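# Sort parcels into matching coloured trays with eight arms

## Task

Place every parcel inside the tray that matches its colour, resting flat on that tray's floor.

## Robot and tools

Robots: eight identical i2rt Big YAM arms, named arm1 to arm8. Each has six joints, a two-finger gripper and a wrist camera (armN_cam_wrist). The room also has eight fixed cameras, cam_arm1 to cam_arm8, which are not on any arm. The feet sit at about z=0.75 to 0.82 m. The tabletops beneath them are at z=+0.720. arm1 to arm4 stand along y of about -0.61, at x of about -2.15, -0.85, 0.44 and 1.69. arm5 to arm8 stand along y of about +0.63, at x of about 2.17, 0.85, -0.42 and -1.66. Each foot faces its own +x. The hand reaches about 1.0 m from the joint1 axis.

Frame: every pose is in a single scene frame in metres, with the origin on the floor and +z up. The hand point sits between the finger pads, about 1 cm short of the tips. The fingers point along the hand's +z and open along its y. Quaternions are written w first.

Tool move: it takes one optional object per arm (keys arm1..arm8) plus an optional cameras list. An arm you do not name gets no new command but may keep pushing toward its previous targets. Each arm's object may contain:
- joints: absolute targets keyed by name. joint1_rad runs -2.879..2.879 and turns the arm about its foot, positive counter-clockwise seen from above, with 0 along the foot's +x. joint2_rad runs 0..3.141 (shoulder). At 0 the upper arm points back; raising the value swings it up and then forward. joint3_rad runs 0..3.019 (elbow); 0 is fully folded and larger opens it. joint4_rad runs -1.692..1.57 (hand pitch; positive tips the fingers up). joint5_rad runs -1.57..1.57 (sideways swing; positive goes to the arm's right). joint6_rad runs -2.094..2.094 (roll; positive is clockwise seen from behind the hand). gripper_m runs 0..0.093 and is the absolute fingertip gap in metres. The done tolerances are ±0.045, 0.14, 0.09, 0.055, 0.03, 0.035 rad and ±0.003 m.
- target: a list of seven numbers [x, y, z, qw, qx, qy, qz]. It is an absolute hand pose in the scene frame, in the same form the result's hand line prints. The hand travels in a straight line toward it, starting from its current hand_target. When target is present, joints may contain only gripper_m; anything else is refused.
- speed: the top speed of the path, 0.002..0.5 m/s, default 0.25. Rotation is capped at twice that value in rad/s. It is valid only together with target.
Every motion in one call starts at the same moment. All hand paths in a call finish together, paced by the slowest. A path lasts 0.5..10 s and a call at most 15 s. Each control step clips the commanded pose to within 100 mm and 20 degrees of the measured hand. Hands lag, can drift off the path, can overshoot the speed when nearly straight, and often settle 1 cm or more from the target. Paths do not steer around obstacles or other arms. Joint moves can swing out wide because each joint runs at its own speed. cameras takes names or "all"; leaving it out means all, and [] means none. Unknown keys make the call invalid, and out-of-range values get it refused. If a move or wait is refused, or is stopped, the later move/wait/finished_scene calls in that reply are skipped.

Tool wait: seconds, 0..10, plus an optional cameras list. It sends no command and returns the state. zoom_image: camera plus region [x0,y0,x1,y1] in image pixels from the top-left, at most 504x504. It works only on cameras included in the latest images. finished_scene: scene (1 or 2). It closes the scene for good, and the goal has to stay achieved with no robot help.

Results: each arm's state shows joint_positions, Joint velocities (labelled "within noise" if it is at rest), joint torques (drive output including gravity, with offsets and noise; numbers 3 and 4 wrap at ±28 N m), hand, and hand_target. The "move" line shows each commanded arm as done or gives its worst status. off_target: the joint stopped short and may still be pushing. time_out: each joint holds a target near where it stopped and keeps pushing; on_its_own lists those that are still pushing ("held at" gives the target). Sending the reported position releases the push. not_followed, "joint command not followed" or "pose unreachable": a safety check held back the targets, mostly to avoid self- or arm-arm collision. The arm may retry them later. Arms in "as last shown" were not commanded, and their lines repeat old values. The pictures line gives the camera order. Images can lag the state slightly.

Gripper: at full force on a rigid part the reading is up to 0.005 m under the part's width, or on some grippers up to 0.002 m over it. When closed on nothing it reads 0.000..0.003. To get a firm grip, command about 0.005 m below the width read at first contact. To release, command a gap well above the reading. Soft objects get crushed more the smaller the target.

Cameras: the calibration (K, distortion, T_world_to_cam) is given per camera. Fixed cameras may have shifted by up to about 2.3 degrees and 9 mm. Wrist camera poses are computed from joint readings and are less reliable. When joints 1 and 6 are 0 and the hand is level, the wrist camera sits on top of the hand looking toward the fingertips.

Avoid: knocking objects out of the work area, which ends the scene; hard pressing between robots, including one gripper closing on another arm's fingers, which also ends it; hard collisions, drops, releasing a moving parcel, and slamming. Arms push on contact and do not give way. Sustained pushing, holding loads, or long stretched-out poses heat the motors. A MOTOR HOT line appears at 85 °C. At 100 °C the arm goes limp and drops for 30-60 s, and its keys read limit_stop_at_motor_heat, so send the targets again afterwards. Loose objects can get an occasional random bump.

Each tool is called as name(argument=value, ...), one argument or row to a line, values as JSON.

## Session

move(
)

Scene clock: 0.00 s.
Joint torques (N m): no reading
Heat: arm1: hottest joint1_rad 32 °C; arm2: hottest joint2_rad 29 °C; arm3: hottest joint1_rad 31 °C; arm4: hottest gripper 32 °C; arm5: hottest joint6_rad 30 °C; arm6: hottest joint2_rad 30 °C; arm7: hottest joint5_rad 29 °C; arm8: hottest joint1_rad 31 °C.
Joint velocities: within noise
arm1.joint_positions: joint1_rad=-0.028 joint2_rad=+0.521 joint3_rad=+1.431 joint4_rad=-1.508 joint5_rad=+0.032 joint6_rad=-0.133 gripper_m=+0.09396
arm1.joint_status: not commanded
arm1.hand: x=-2.0073 y=-0.6778 z=+1.3083 quat_wxyz=(-0.446, -0.145, -0.870, +0.152) (m; scene frame)
arm1.hand_target: x=-2.0101 y=-0.6764 z=+1.3161 quat_wxyz=(-0.454, -0.145, -0.865, +0.155) (m; scene frame)
arm1.hand_status: not commanded
arm2.joint_positions: joint1_rad=+0.020 joint2_rad=+0.528 joint3_rad=+1.425 joint4_rad=-1.340 joint5_rad=+0.175 joint6_rad=+0.036 gripper_m=+0.09396
arm2.joint_status: not commanded
arm2.hand: x=-0.9859 y=-0.4872 z=+1.3715 quat_wxyz=(-0.230, +0.778, -0.324, -0.487) (m; scene frame)
arm2.hand_target: x=-0.9833 y=-0.4891 z=+1.3817 quat_wxyz=(-0.232, +0.772, -0.322, -0.497) (m; scene frame)
arm2.hand_status: not commanded
arm3.joint_positions: joint1_rad=+0.084 joint2_rad=+0.623 joint3_rad=+1.443 joint4_rad=-1.225 joint5_rad=+0.214 joint6_rad=-0.288 gripper_m=+0.09396
arm3.joint_status: not commanded
arm3.hand: x=+0.2458 y=-0.4641 z=+1.3420 quat_wxyz=(-0.302, +0.818, -0.155, -0.465) (m; scene frame)
arm3.hand_target: x=+0.2487 y=-0.4659 z=+1.3553 quat_wxyz=(-0.306, +0.809, -0.155, -0.477) (m; scene frame)
arm3.hand_status: not commanded
arm4.joint_positions: joint1_rad=+0.299 joint2_rad=+0.615 joint3_rad=+1.406 joint4_rad=-1.263 joint5_rad=-0.166 joint6_rad=-0.115 gripper_m=+0.09396
arm4.joint_status: not commanded
arm4.hand: x=+1.7423 y=-0.3720 z=+1.3161 quat_wxyz=(-0.394, +0.570, -0.636, -0.340) (m; scene frame)
arm4.hand_target: x=+1.7413 y=-0.3753 z=+1.3284 quat_wxyz=(-0.404, +0.566, -0.630, -0.346) (m; scene frame)
arm4.hand_status: not commanded
arm5.joint_positions: joint1_rad=-0.422 joint2_rad=+0.625 joint3_rad=+1.427 joint4_rad=-1.371 joint5_rad=+0.120 joint6_rad=-0.097 gripper_m=+0.09396
arm5.joint_status: not commanded
arm5.hand: x=+2.0004 y=+0.7998 z=+1.3402 quat_wxyz=(-0.234, +0.830, -0.279, -0.422) (m; scene frame)
arm5.hand_target: x=+2.0022 y=+0.7982 z=+1.3527 quat_wxyz=(-0.238, +0.823, -0.277, -0.434) (m; scene frame)
arm5.hand_status: not commanded
arm6.joint_positions: joint1_rad=+0.075 joint2_rad=+0.549 joint3_rad=+1.411 joint4_rad=-1.315 joint5_rad=-0.143 joint6_rad=+0.201 gripper_m=+0.09396
arm6.joint_status: not commanded
arm6.hand: x=+1.0364 y=+0.5443 z=+1.3862 quat_wxyz=(-0.531, -0.272, -0.802, +0.030) (m; scene frame)
arm6.hand_target: x=+1.0336 y=+0.5460 z=+1.3993 quat_wxyz=(-0.544, -0.268, -0.794, +0.033) (m; scene frame)
arm6.hand_status: not commanded
arm7.joint_positions: joint1_rad=-0.146 joint2_rad=+0.496 joint3_rad=+1.379 joint4_rad=-1.460 joint5_rad=-0.022 joint6_rad=+0.046 gripper_m=+0.09396
arm7.joint_status: not commanded
arm7.hand: x=-0.3012 y=+0.4957 z=+1.3304 quat_wxyz=(-0.447, -0.351, -0.807, +0.162) (m; scene frame)
arm7.hand_target: x=-0.3031 y=+0.4977 z=+1.3404 quat_wxyz=(-0.457, -0.348, -0.801, +0.166) (m; scene frame)
arm7.hand_status: not commanded
arm8.joint_positions: joint1_rad=-0.237 joint2_rad=+0.447 joint3_rad=+1.428 joint4_rad=-1.458 joint5_rad=-0.190 joint6_rad=-0.420 gripper_m=+0.09396
arm8.joint_status: not commanded
arm8.hand: x=-1.7428 y=+0.5401 z=+1.3190 quat_wxyz=(-0.160, -0.687, -0.503, +0.499) (m; scene frame)
arm8.hand_target: x=-1.7406 y=+0.5420 z=+1.3271 quat_wxyz=(-0.161, -0.682, -0.500, +0.508) (m; scene frame)
arm8.hand_status: not commanded
pictures: arm1_cam_wrist, arm2_cam_wrist, arm3_cam_wrist, arm4_cam_wrist, arm5_cam_wrist, arm6_cam_wrist, arm7_cam_wrist, arm8_cam_wrist, cam_arm1, cam_arm2, cam_arm3, cam_arm4, cam_arm5, cam_arm6, cam_arm7, cam_arm8

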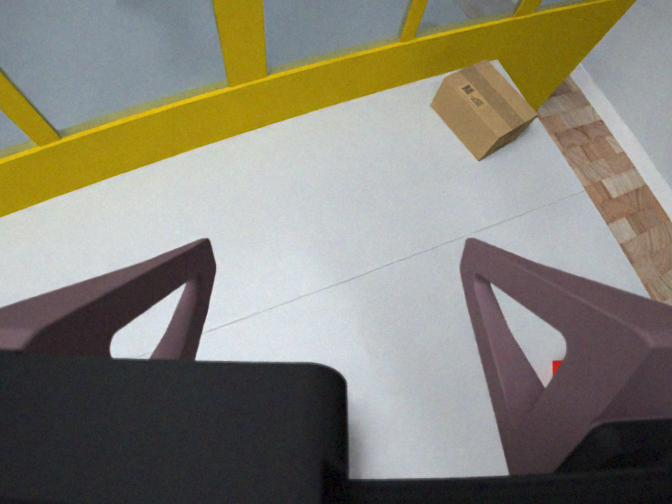

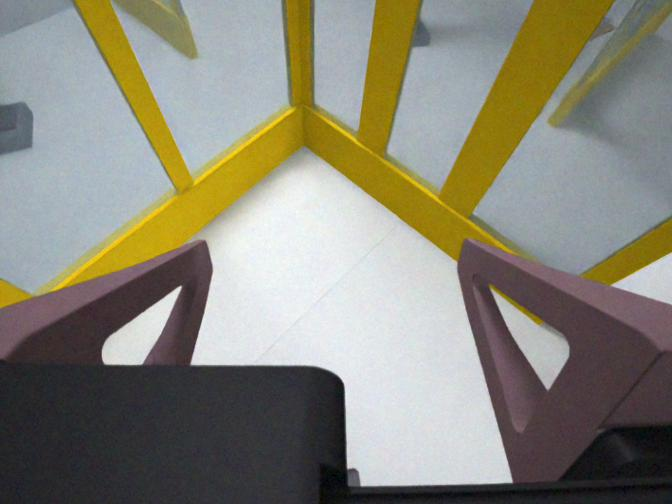

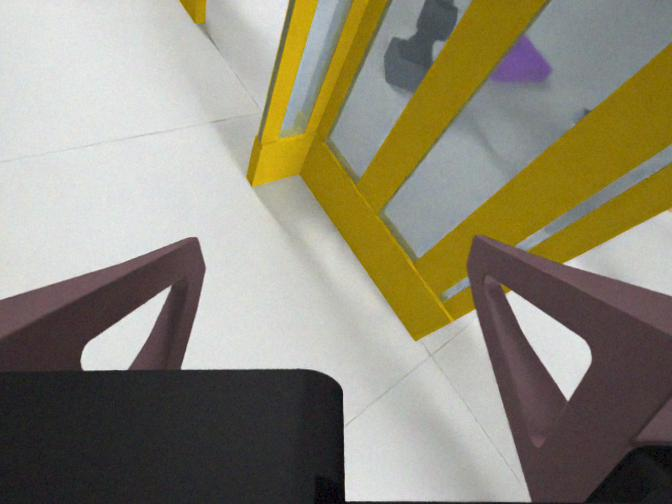

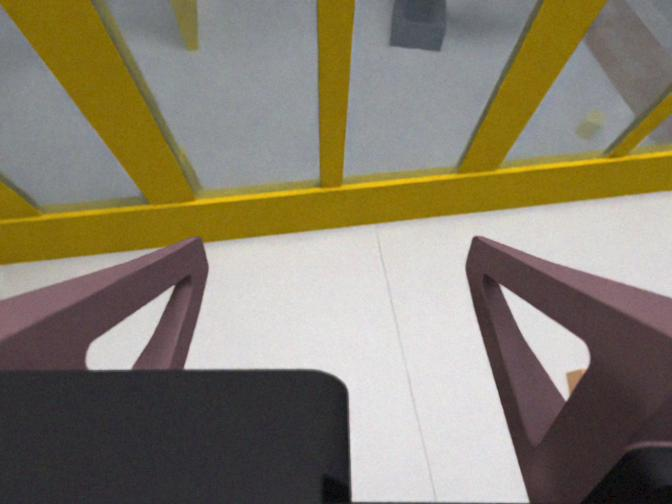

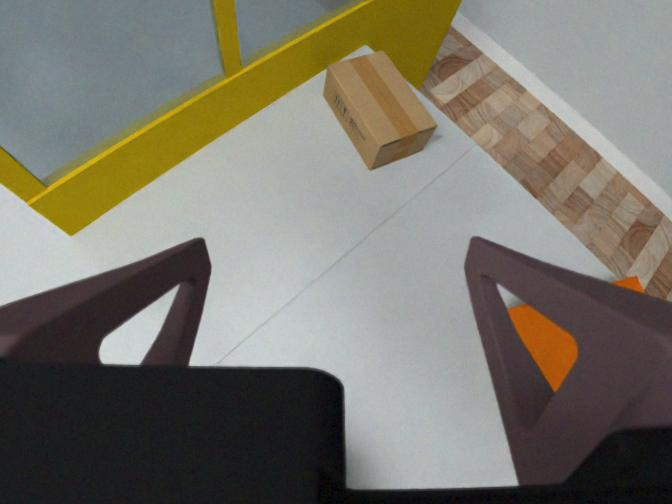

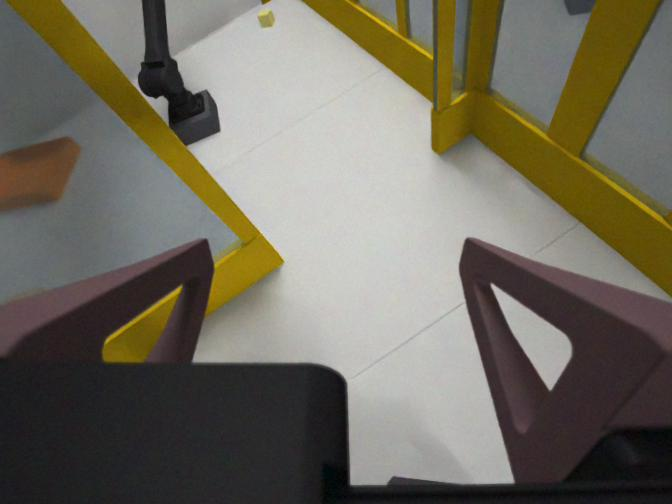

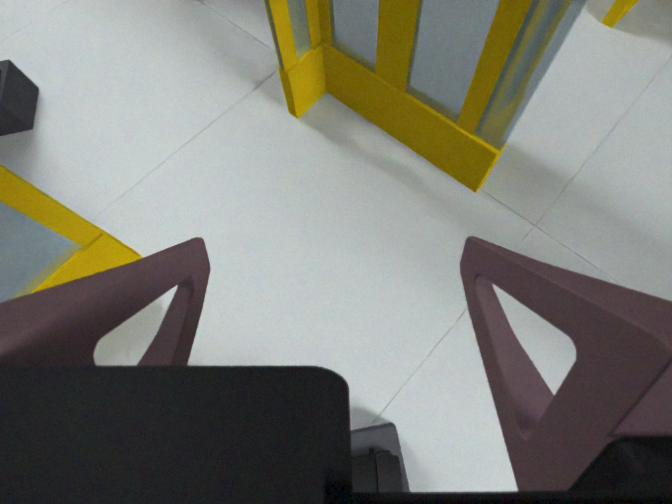

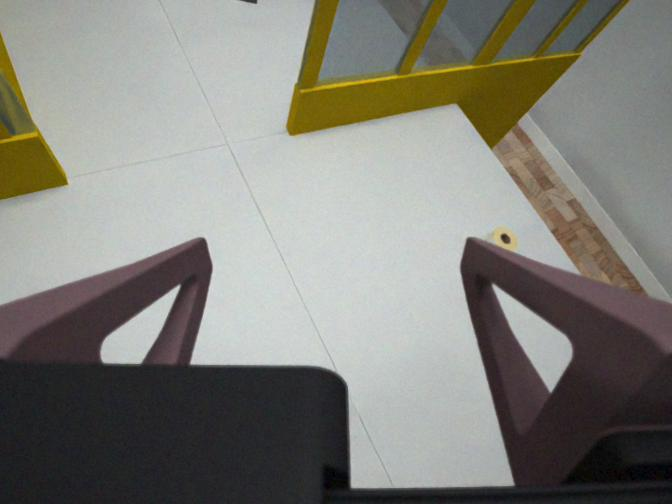

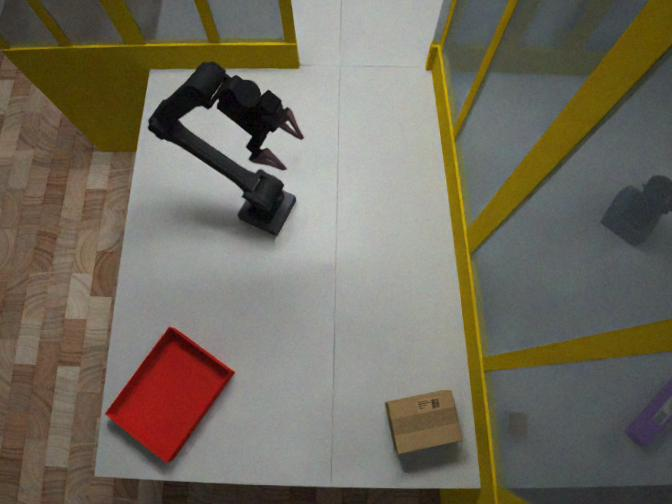

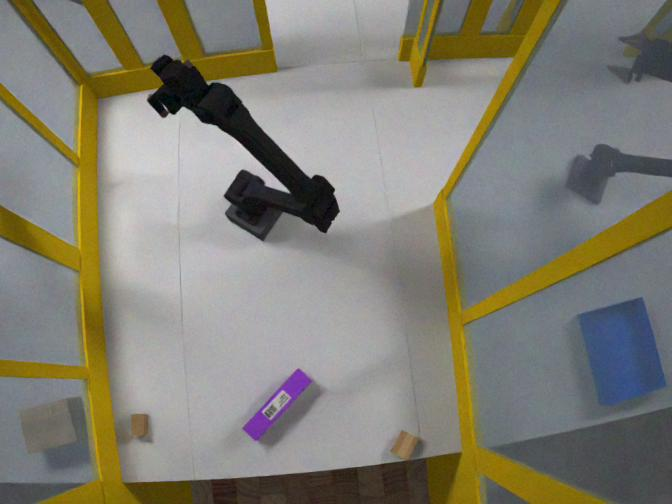

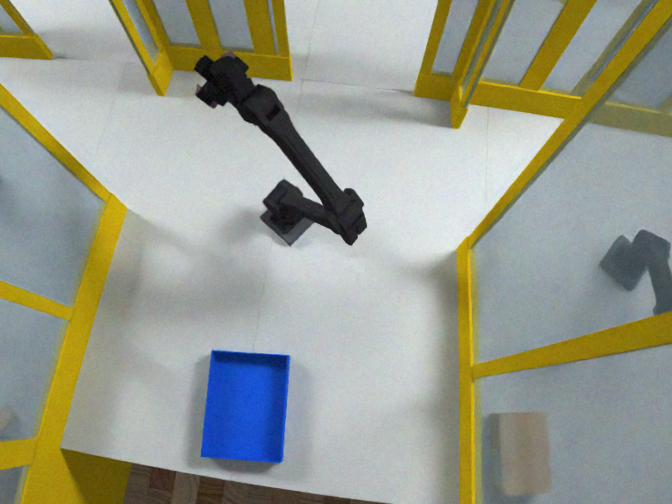

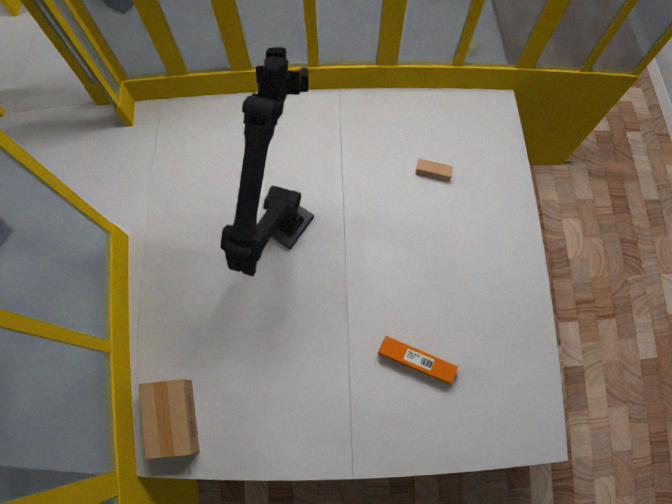

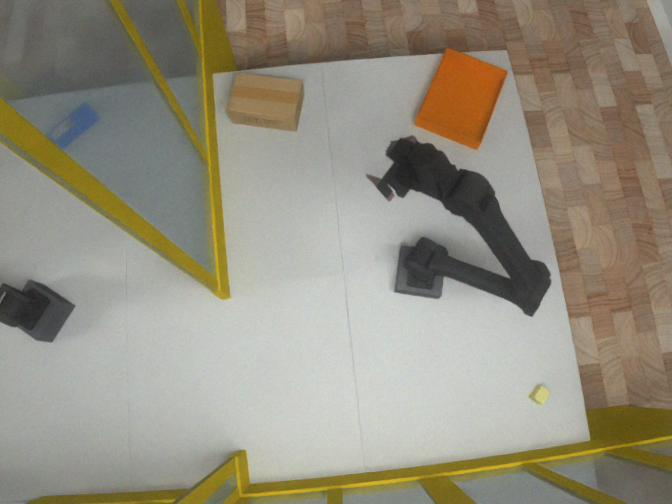

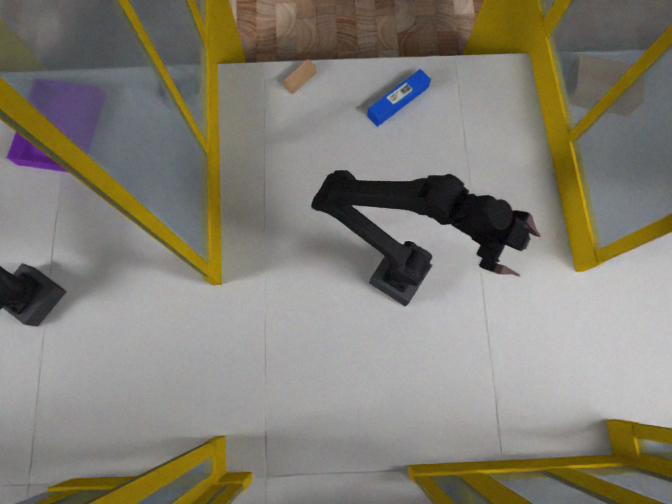

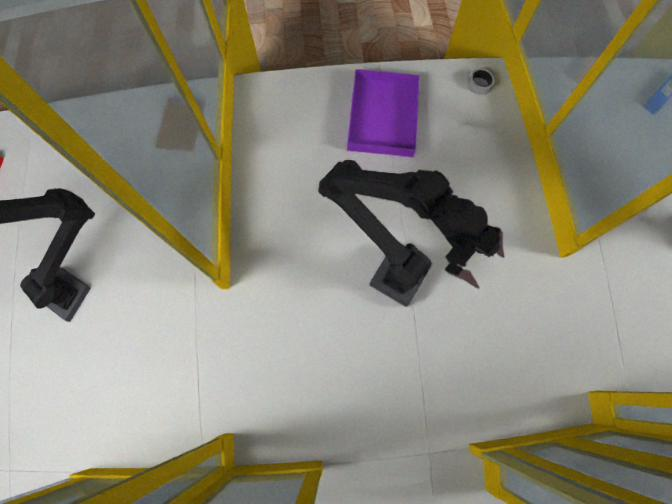

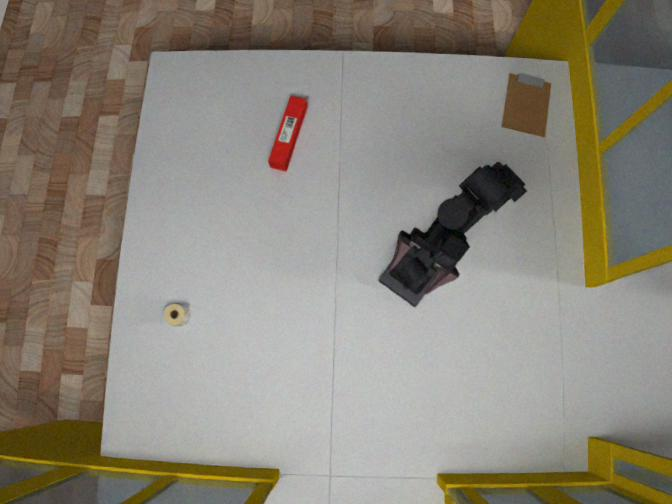

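move(
  arm1={"joints":{"joint1_rad":1.445,"joint5_rad":0,"joint6_rad":0}},
  arm2={"joints":{"joint1_rad":2.23,"joint5_rad":0,"joint6_rad":0}},
  arm3={"joints":{"joint1_rad":-1.223,"joint5_rad":0,"joint6_rad":0}},
  arm4={"joints":{"joint1_rad":-1.82,"joint5_rad":0,"joint6_rad":0}},
  arm5={"joints":{"joint1_rad":0.612,"joint5_rad":0,"joint6_rad":0}},
  arm6={"joints":{"joint1_rad":2.117,"joint5_rad":0,"joint6_rad":0}},
  arm7={"joints":{"joint1_rad":-1.18,"joint5_rad":0,"joint6_rad":0}},
  arm8={"joints":{"joint1_rad":-1.837,"joint5_rad":0,"joint6_rad":0}},
  cameras=["cam_arm2","cam_arm4","cam_arm6","cam_arm8"],
)

Scene clock: 139.83 s.
Joint torques (N m): arm1=[2.37 4.54 8.01 1.69 -0.01 0.08] | arm2=[0.79 3.72 8.13 2.21 -0.11 -0.21] | arm3=[-1.67 0.97 9.91 1.73 -0.25 0.12] | arm4=[-1.44 2.37 10.81 1.96 -0.01 0.11] | arm5=[0.09 2.96 7.57 1.77 -0.19 0.05] | arm6=[0.15 3.66 9.13 1.72 0.1 -0.18] | arm7=[-1.03 2.37 9.8 1.48 0.04 0.02] | arm8=[1.03 6.12 8.55 1.44 0.01 0.02]
Heat: arm1: hottest joint1_rad 31 °C; arm2: hottest joint3_rad 34 °C; arm3: hottest joint1_rad 30 °C; arm4: hottest joint3_rad 41 °C; arm5: hottest joint3_rad 34 °C; arm6: hottest joint3_rad 31 °C; arm7: hottest joint3_rad 39 °C; arm8: hottest joint1_rad 30 °C.
move: arm1 done; arm2 done; arm3 done; arm4 done; arm5 done; arm6 done; arm7 done; arm8 done
Joint velocities: within noise
arm1.joint_positions: joint1_rad=+1.433 joint2_rad=+0.521 joint3_rad=+1.431 joint4_rad=-1.508 joint5_rad=+0.002 joint6_rad=-0.008 gripper_m=+0.09398
arm1.joint_status: all done
arm1.hand: x=-2.0645 y=-0.4614 z=+1.3058 quat_wxyz=(-0.410, +0.432, -0.773, -0.219) (m; scene frame)
arm1.hand_target: x=-2.0682 y=-0.4627 z=+1.3137 quat_wxyz=(-0.415, +0.432, -0.768, -0.228) (m; scene frame)
arm1.hand_status: not commanded
arm2.joint_positions: joint1_rad=+2.223 joint2_rad=+0.528 joint3_rad=+1.425 joint4_rad=-1.340 joint5_rad=+0.002 joint6_rad=+0.014 gripper_m=+0.09399
arm2.joint_status: all done
arm2.hand: x=-0.8564 y=-0.8131 z=+1.3700 quat_wxyz=(+0.378, +0.605, +0.591, -0.377) (m; scene frame)
arm2.hand_target: x=-0.8547 y=-0.8100 z=+1.3802 quat_wxyz=(+0.385, +0.593, +0.593, -0.385) (m; scene frame)
arm2.hand_status: not commanded
arm3.joint_positions: joint1_rad=-1.210 joint2_rad=+0.623 joint3_rad=+1.443 joint4_rad=-1.225 joint5_rad=+0.004 joint6_rad=-0.016 gripper_m=+0.09398
arm3.joint_status: all done
arm3.hand: x=+0.4924 y=-0.3824 z=+1.3423 quat_wxyz=(-0.442, +0.516, -0.653, -0.334) (m; scene frame)
arm3.hand_target: x=+0.4940 y=-0.3864 z=+1.3557 quat_wxyz=(-0.450, +0.502, -0.654, -0.343) (m; scene frame)
arm3.hand_status: not commanded
arm4.joint_positions: joint1_rad=-1.804 joint2_rad=+0.615 joint3_rad=+1.406 joint4_rad=-1.263 joint5_rad=-0.002 joint6_rad=-0.008 gripper_m=+0.09399
arm4.joint_status: all done
arm4.hand: x=+1.8518 y=-0.7861 z=+1.3178 quat_wxyz=(-0.472, -0.345, -0.780, +0.223) (m; scene frame)
arm4.hand_target: x=+1.8466 y=-0.7860 z=+1.3301 quat_wxyz=(-0.482, -0.352, -0.769, +0.230) (m; scene frame)
arm4.hand_status: not commanded
arm5.joint_positions: joint1_rad=+0.605 joint2_rad=+0.625 joint3_rad=+1.427 joint4_rad=-1.371 joint5_rad=+0.001 joint6_rad=-0.010 gripper_m=+0.09397
arm5.joint_status: all done
arm5.hand: x=+1.9484 y=+0.5647 z=+1.3379 quat_wxyz=(+0.077, +0.865, +0.156, -0.471) (m; scene frame)
arm5.hand_target: x=+1.9512 y=+0.5638 z=+1.3505 quat_wxyz=(+0.084, +0.858, +0.153, -0.483) (m; scene frame)
arm5.hand_status: not commanded
arm6.joint_positions: joint1_rad=+2.107 joint2_rad=+0.549 joint3_rad=+1.411 joint4_rad=-1.315 joint5_rad=-0.002 joint6_rad=+0.008 gripper_m=+0.09399
arm6.joint_status: all done
arm6.hand: x=+0.8673 y=+0.8317 z=+1.3855 quat_wxyz=(-0.388, +0.572, -0.625, -0.362) (m; scene frame)
arm6.hand_target: x=+0.8653 y=+0.8286 z=+1.3986 quat_wxyz=(-0.398, +0.572, -0.614, -0.370) (m; scene frame)
arm6.hand_status: not commanded
arm7.joint_positions: joint1_rad=-1.171 joint2_rad=+0.496 joint3_rad=+1.379 joint4_rad=-1.460 joint5_rad=-0.002 joint6_rad=+0.009 gripper_m=+0.09397
arm7.joint_status: all done
arm7.hand: x=-0.4638 y=+0.4486 z=+1.3303 quat_wxyz=(-0.296, -0.694, -0.541, +0.373) (m; scene frame)
arm7.hand_target: x=-0.4650 y=+0.4517 z=+1.3403 quat_wxyz=(-0.298, -0.690, -0.537, +0.384) (m; scene frame)
arm7.hand_status: not commanded
arm8.joint_positions: joint1_rad=-1.830 joint2_rad=+0.447 joint3_rad=+1.428 joint4_rad=-1.458 joint5_rad=-0.003 joint6_rad=-0.008 gripper_m=+0.09398
arm8.joint_status: all done
arm8.hand: x=-1.7523 y=+0.7630 z=+1.3173 quat_wxyz=(+0.219, -0.777, +0.355, +0.471) (m; scene frame)
arm8.hand_target: x=-1.7494 y=+0.7617 z=+1.3255 quat_wxyz=(+0.223, -0.769, +0.359, +0.479) (m; scene frame)
arm8.hand_status: not commanded
pictures: cam_arm2, cam_arm4, cam_arm6, cam_arm8

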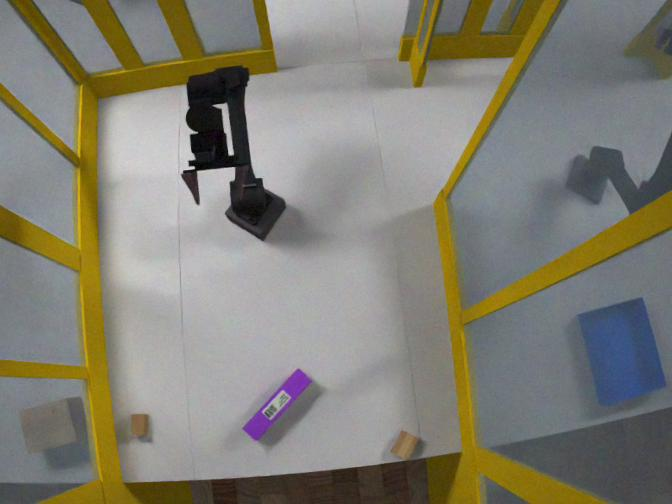

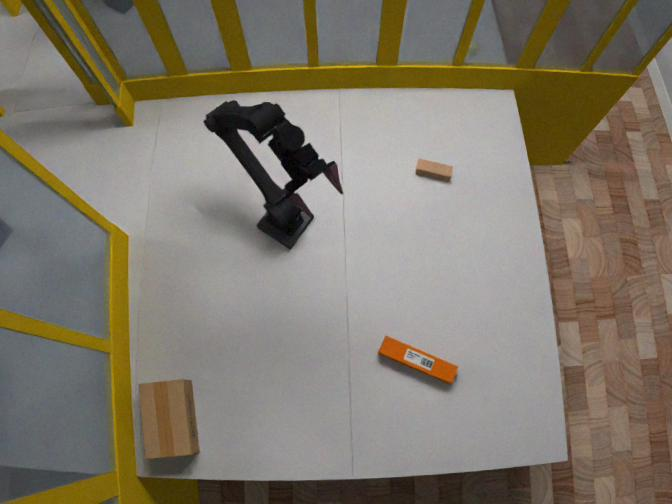

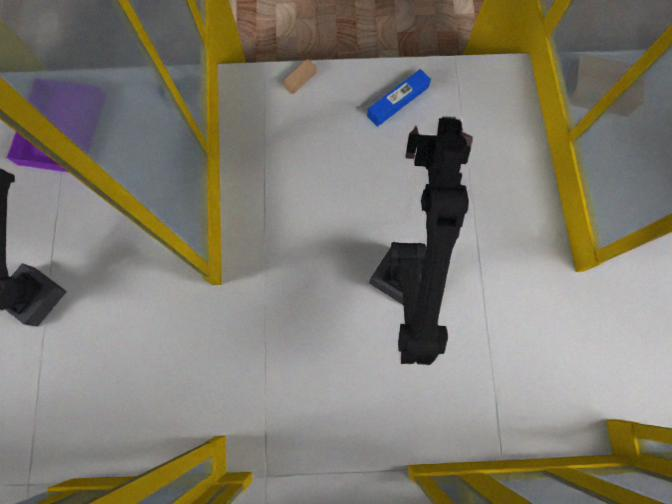

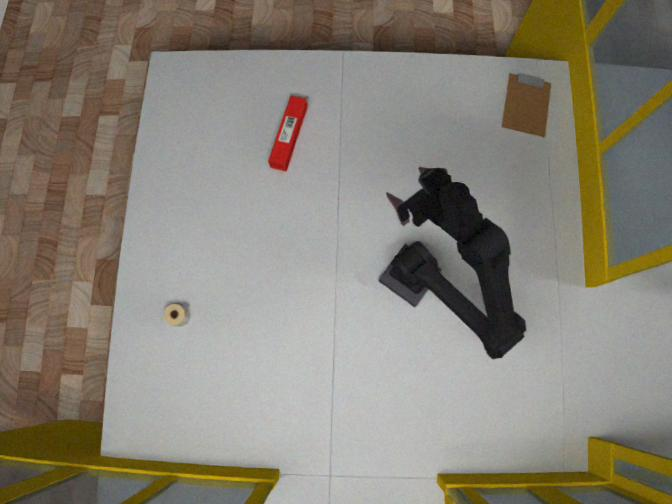

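move(
  arm2={"target":[-0.844,-1.281,0.92,0,0.9205,0.3907,0],"speed":0.35},
  arm4={"target":[2.139,-1.147,0.92,0,0.2079,0.9781,0],"speed":0.35},
  arm6={"target":[0.885,1.372,0.92,0,0.309,-0.951,0],"speed":0.35},
  arm8={"target":[-2.074,1.147,0.92,0,0.643,-0.766,0],"speed":0.35},
  cameras=["arm2_cam_wrist","arm4_cam_wrist","arm6_cam_wrist","arm8_cam_wrist"],
)

Scene clock: 153.80 s.
Joint torques (N m): arm1=[2.2 4.19 8.03 1.74 -0.01 0.09] | arm2=[-0.15 -24.06 11.92 0.06 -0.07 0.09] | arm3=[-1.73 1.03 9.92 1.7 -0.25 0.13] | arm4=[0.85 -18.49 15.27 -0.25 -0.02 -0.04] | arm5=[0.15 2.84 7.38 1.7 -0.18 0.03] | arm6=[-1.26 -19.43 13.09 -0.28 0.04 0] | arm7=[-1.08 2.26 9.81 1.51 0.03 0.03] | arm8=[1.08 -19.9 14.11 -0.66 -0.12 0.04]
Heat: arm1: hottest joint1_rad 31 °C; arm2: hottest joint3_rad 34 °C; arm3: hottest joint1_rad 30 °C; arm4: hottest joint3_rad 42 °C; arm5: hottest joint3_rad 34 °C; arm6: hottest joint3_rad 32 °C; arm7: hottest joint3_rad 39 °C; arm8: hottest joint3_rad 31 °C.
move: arm2 off_target; arm4 off_target; arm6 off_target; arm8 off_target
Joint velocities: within noise
arm1, arm3, arm5, arm7: as last shown
arm1.hand_target: x=-2.0682 y=-0.4627 z=+1.3137 quat_wxyz=(-0.415, +0.432, -0.767, -0.228) (m; scene frame)
arm2.joint_positions: joint1_rad=+2.252 joint2_rad=+2.116 joint3_rad=+1.943 joint4_rad=-1.431 joint5_rad=+0.003 joint6_rad=+0.769 gripper_m=+0.09399
arm2.joint_status: not commanded
arm2.hand: x=-0.8418 y=-1.2673 z=+0.9043 quat_wxyz=(-0.017, +0.917, +0.400, +0.005) (m; scene frame)
arm2.hand_target: x=-0.8440 y=-1.2801 z=+0.9202 quat_wxyz=(+0.001, +0.920, +0.391, +0.000) (m; scene frame)
arm2.hand_status: off_target (0.021 m and 2.3 deg from the pose sent, 0.649 m and 76.1 deg at the start)
arm4.joint_positions: joint1_rad=-1.844 joint2_rad=+2.249 joint3_rad=+2.310 joint4_rad=-1.655 joint5_rad=-0.018 joint6_rad=-0.450 gripper_m=+0.09399
arm4.joint_status: not commanded
arm4.hand: x=+2.1236 y=-1.1436 z=+0.9142 quat_wxyz=(+0.008, -0.219, -0.976, -0.008) (m; scene frame)
arm4.hand_target: x=+2.1384 y=-1.1462 z=+0.9200 quat_wxyz=(-0.001, -0.208, -0.978, +0.001) (m; scene frame)
arm4.hand_status: off_target (0.017 m and 1.9 deg from the pose sent, 0.609 m and 66.9 deg at the start)
arm5.hand: x=+1.9484 y=+0.5647 z=+1.3379 quat_wxyz=(+0.077, +0.865, +0.155, -0.471) (m; scene frame)
arm6.joint_positions: joint1_rad=+2.152 joint2_rad=+2.476 joint3_rad=+2.534 joint4_rad=-1.666 joint5_rad=+0.002 joint6_rad=+0.887 gripper_m=+0.09398
arm6.joint_status: not commanded
arm6.hand: x=+0.8780 y=+1.3616 z=+0.9049 quat_wxyz=(+0.006, +0.318, -0.948, +0.017) (m; scene frame)
arm6.hand_target: x=+0.8849 y=+1.3709 z=+0.9200 quat_wxyz=(+0.000, +0.309, -0.951, -0.001) (m; scene frame)
arm6.hand_status: off_target (0.020 m and 2.4 deg from the pose sent, 0.713 m and 79.0 deg at the start)
arm7.hand_target: x=-0.4650 y=+0.4517 z=+1.3403 quat_wxyz=(-0.298, -0.690, -0.536, +0.384) (m; scene frame)
arm8.joint_positions: joint1_rad=-1.830 joint2_rad=+2.045 joint3_rad=+1.947 joint4_rad=-1.497 joint5_rad=+0.004 joint6_rad=+0.865 gripper_m=+0.09398
arm8.joint_status: not commanded
arm8.hand: x=-2.0685 y=+1.1351 z=+0.9104 quat_wxyz=(+0.002, -0.649, +0.761, -0.012) (m; scene frame)
arm8.hand_target: x=-2.0736 y=+1.1466 z=+0.9200 quat_wxyz=(+0.000, -0.643, +0.766, +0.001) (m; scene frame)
arm8.hand_status: off_target (0.016 m and 1.6 deg from the pose sent, 0.639 m and 79.0 deg at the start)
pictures: arm2_cam_wrist, arm4_cam_wrist, arm6_cam_wrist, arm8_cam_wrist
camera_calibration:
arm2_cam_wrist: T_world_to_cam=[[-0.728899, 0.683515, 0.038914, 0.216246], [0.563544, 0.566745, 0.601014, 0.653571], [0.388748, 0.460008, -0.798291, 1.75266], [0, 0, 0, 1]] pos_world=[-0.892038, -1.32445, 0.997915]
arm4_cam_wrist: T_world_to_cam=[[-0.415447, -0.909617, -0.000373129, -0.160197], [-0.729874, 0.333109, 0.596927, 1.38991], [-0.542851, 0.248264, -0.802295, 2.29507], [0, 0, 0, 1]] pos_world=[2.19379, -1.17849, 1.01159]
arm6_cam_wrist: T_world_to_cam=[[0.608285, -0.792895, 0.036133, 0.511335], [-0.651804, -0.47303, 0.592785, 0.685805], [-0.452924, -0.384134, -0.80455, 1.77303], [0, 0, 0, 1]] pos_world=[0.939021, 1.41092, 1.00148]
arm8_cam_wrist: T_world_to_cam=[[0.986367, -0.164242, 0.010248, 2.21843], [-0.137269, -0.786835, 0.601704, 0.0657091], [-0.0907614, -0.594908, -0.798653, 1.33517], [0, 0, 0, 1]] pos_world=[-2.05799, 1.21037, 1.00407]

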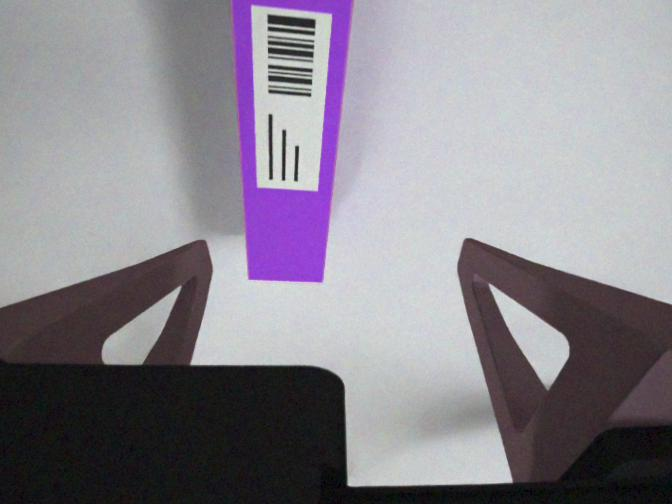

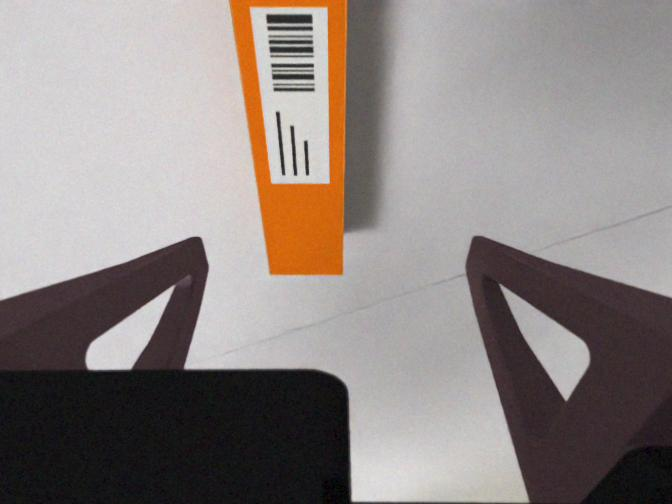

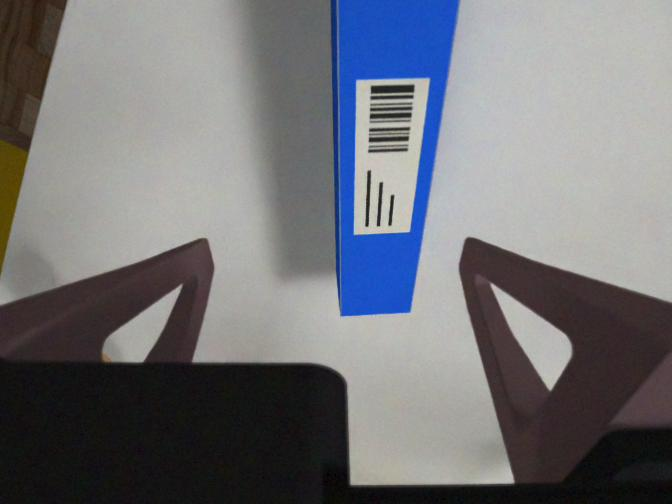

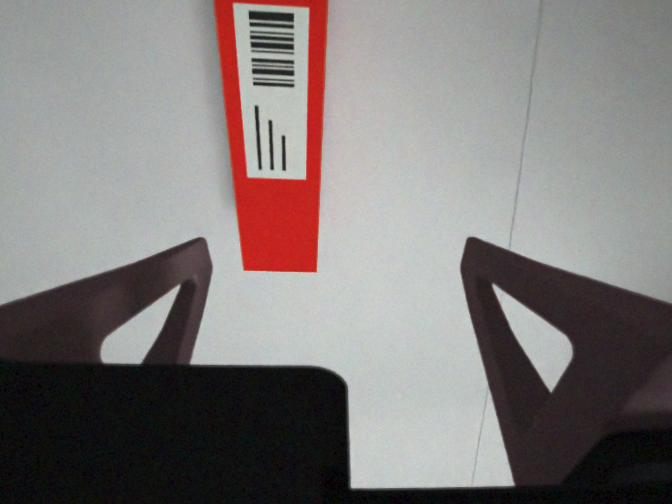

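move(
  arm2={"target":[-0.845,-1.31,0.866,0,0.9336,0.3584,0],"speed":0.25},
  arm4={"target":[2.167,-1.136,0.856,0,0.2079,0.9781,0],"speed":0.25},
  arm6={"target":[0.905,1.334,0.865,0,0.3256,-0.9455,0],"speed":0.25},
  arm8={"target":[-2.1065,1.1757,0.86,0,0.6293,-0.7771,0],"speed":0.25},
  cameras=["arm2_cam_wrist","arm4_cam_wrist","arm6_cam_wrist","arm8_cam_wrist"],
)

Scene clock: 213.70 s.
Joint torques (N m): arm1=[2.02 4.6 7.88 1.78 0.01 0.06] | arm2=[-0.32 -25.82 11.71 0.65 -0.06 0.08] | arm3=[-1.67 1.08 9.89 1.72 -0.25 0.13] | arm4=[-0.03 -19.49 10.73 0.65 -0.05 0.11] | arm5=[-0.5 2.84 7.35 1.91 -0.17 0.02] | arm6=[-0.91 -21.25 8.58 0.43 0.06 -0.17] | arm7=[-1.08 2.32 9.8 1.5 0.03 0.04] | arm8=[2.26 -22.24 13.98 -0.27 -0.11 0.06]
Heat: arm1: hottest joint3_rad 32 °C; arm2: hottest joint3_rad 39 °C; arm3: hottest joint1_rad 30 °C; arm4: hottest joint3_rad 53 °C; arm5: hottest joint3_rad 35 °C; arm6: hottest joint3_rad 40 °C; arm7: hottest joint3_rad 40 °C; arm8: hottest joint3_rad 39 °C.
move: arm2 off_target; arm4 off_target; arm6 off_target; arm8 off_target
Joint velocities: within noise
arm1, arm3, arm5, arm7: as last shown
arm2.joint_positions: joint1_rad=+2.252 joint2_rad=+2.239 joint3_rad=+2.006 joint4_rad=-1.393 joint5_rad=+0.002 joint6_rad=+0.836 gripper_m=+0.09399
arm2.joint_status: not commanded
arm2.hand: x=-0.8415 y=-1.2907 z=+0.8483 quat_wxyz=(-0.027, +0.929, +0.368, +0.009) (m; scene frame)
arm2.hand_target: x=-0.8451 y=-1.3088 z=+0.8666 quat_wxyz=(+0.000, +0.934, +0.359, +0.000) (m; scene frame)
arm2.hand_status: off_target (0.026 m and 3.5 deg from the pose sent, 0.057 m and 5.5 deg at the start)
arm4.joint_positions: joint1_rad=-1.794 joint2_rad=+2.295 joint3_rad=+2.272 joint4_rad=-1.543 joint5_rad=-0.017 joint6_rad=-0.426 gripper_m=+0.09399
arm4.joint_status: not commanded
arm4.hand: x=+2.1614 y=-1.1359 z=+0.8674 quat_wxyz=(-0.002, -0.207, -0.978, +0.001) (m; scene frame)
arm4.hand_target: x=+2.1667 y=-1.1358 z=+0.8560 quat_wxyz=(+0.000, -0.208, -0.978, +0.000) (m; scene frame)
arm4.hand_status: off_target (0.013 m and 0.3 deg from the pose sent, 0.073 m and 1.9 deg at the start)
arm6.joint_positions: joint1_rad=+2.116 joint2_rad=+2.358 joint3_rad=+2.149 joint4_rad=-1.410 joint5_rad=+0.002 joint6_rad=+0.840 gripper_m=+0.09398
arm6.joint_status: not commanded
arm6.hand: x=+0.9016 y=+1.3265 z=+0.8423 quat_wxyz=(+0.008, +0.323, -0.946, +0.022) (m; scene frame)
arm6.hand_target: x=+0.9050 y=+1.3336 z=+0.8649 quat_wxyz=(+0.000, +0.326, -0.946, +0.000) (m; scene frame)
arm6.hand_status: off_target (0.024 m and 2.7 deg from the pose sent, 0.056 m and 2.3 deg at the start)
arm8.joint_positions: joint1_rad=-1.830 joint2_rad=+2.208 joint3_rad=+2.056 joint4_rad=-1.457 joint5_rad=+0.003 joint6_rad=+0.910 gripper_m=+0.09398
arm8.joint_status: not commanded
arm8.hand: x=-2.0947 y=+1.1657 z=+0.8476 quat_wxyz=(+0.002, -0.631, +0.775, -0.020) (m; scene frame)
arm8.hand_target: x=-2.1059 y=+1.1751 z=+0.8603 quat_wxyz=(+0.000, -0.629, +0.777, +0.000) (m; scene frame)
arm8.hand_status: off_target (0.020 m and 2.3 deg from the pose sent, 0.075 m and 3.2 deg at the start)
pictures: arm2_cam_wrist, arm4_cam_wrist, arm6_cam_wrist, arm8_cam_wrist
camera_calibration:
arm2_cam_wrist: T_world_to_cam=[[-0.681012, 0.730106, 0.0562876, 0.320344], [0.601695, 0.514109, 0.611274, 0.655762], [0.417356, 0.450152, -0.789415, 1.72247], [0, 0, 0, 1]] pos_world=[-0.895293, -1.34639, 0.940861]
arm4_cam_wrist: T_world_to_cam=[[-0.391785, -0.919977, 0.0121421, -0.211412], [-0.74814, 0.326232, 0.577805, 1.49121], [-0.535528, 0.217292, -0.816084, 2.23699], [0, 0, 0, 1]] pos_world=[2.23078, -1.16705, 0.966512]
arm6_cam_wrist: T_world_to_cam=[[0.617379, -0.78551, 0.0426317, 0.448013], [-0.644906, -0.474348, 0.599241, 0.711779], [-0.450488, -0.397452, -0.799433, 1.73099], [0, 0, 0, 1]] pos_world=[0.962225, 1.37754, 0.938181]
arm8_cam_wrist: T_world_to_cam=[[0.97788, -0.207908, 0.0229168, 2.27223], [-0.178627, -0.77307, 0.60865, 0.0153664], [-0.108827, -0.59928, -0.793108, 1.2634], [0, 0, 0, 1]] pos_world=[-2.08173, 1.24143, 0.940589]

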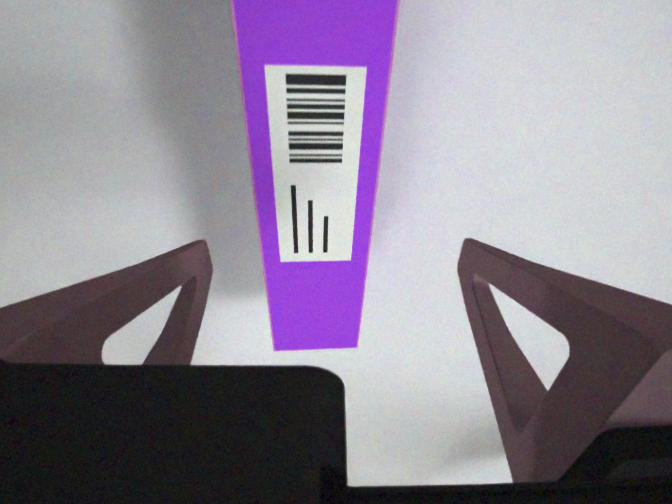

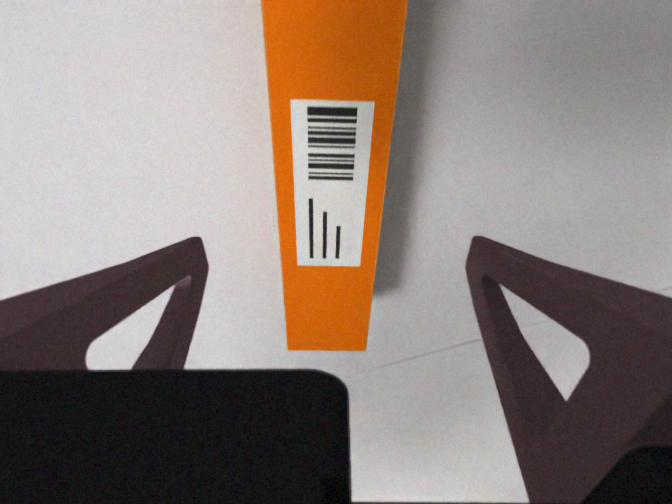

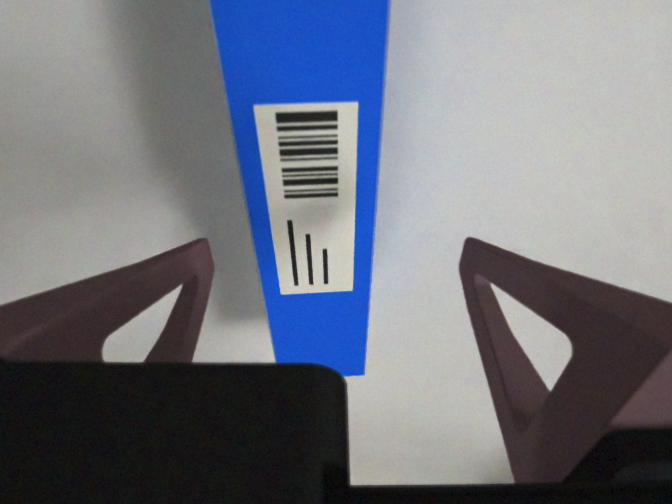

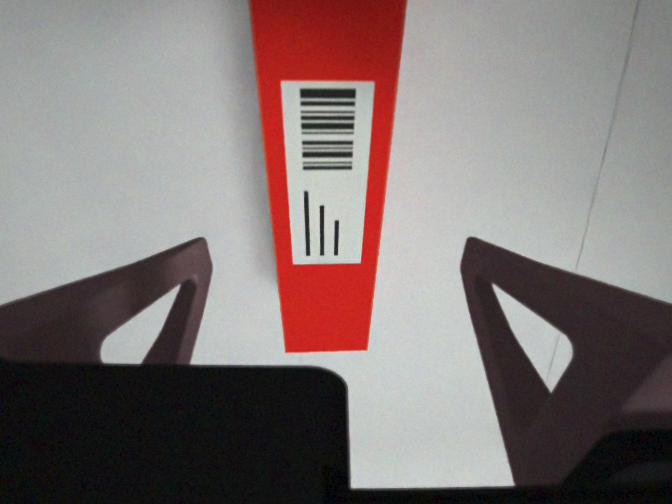

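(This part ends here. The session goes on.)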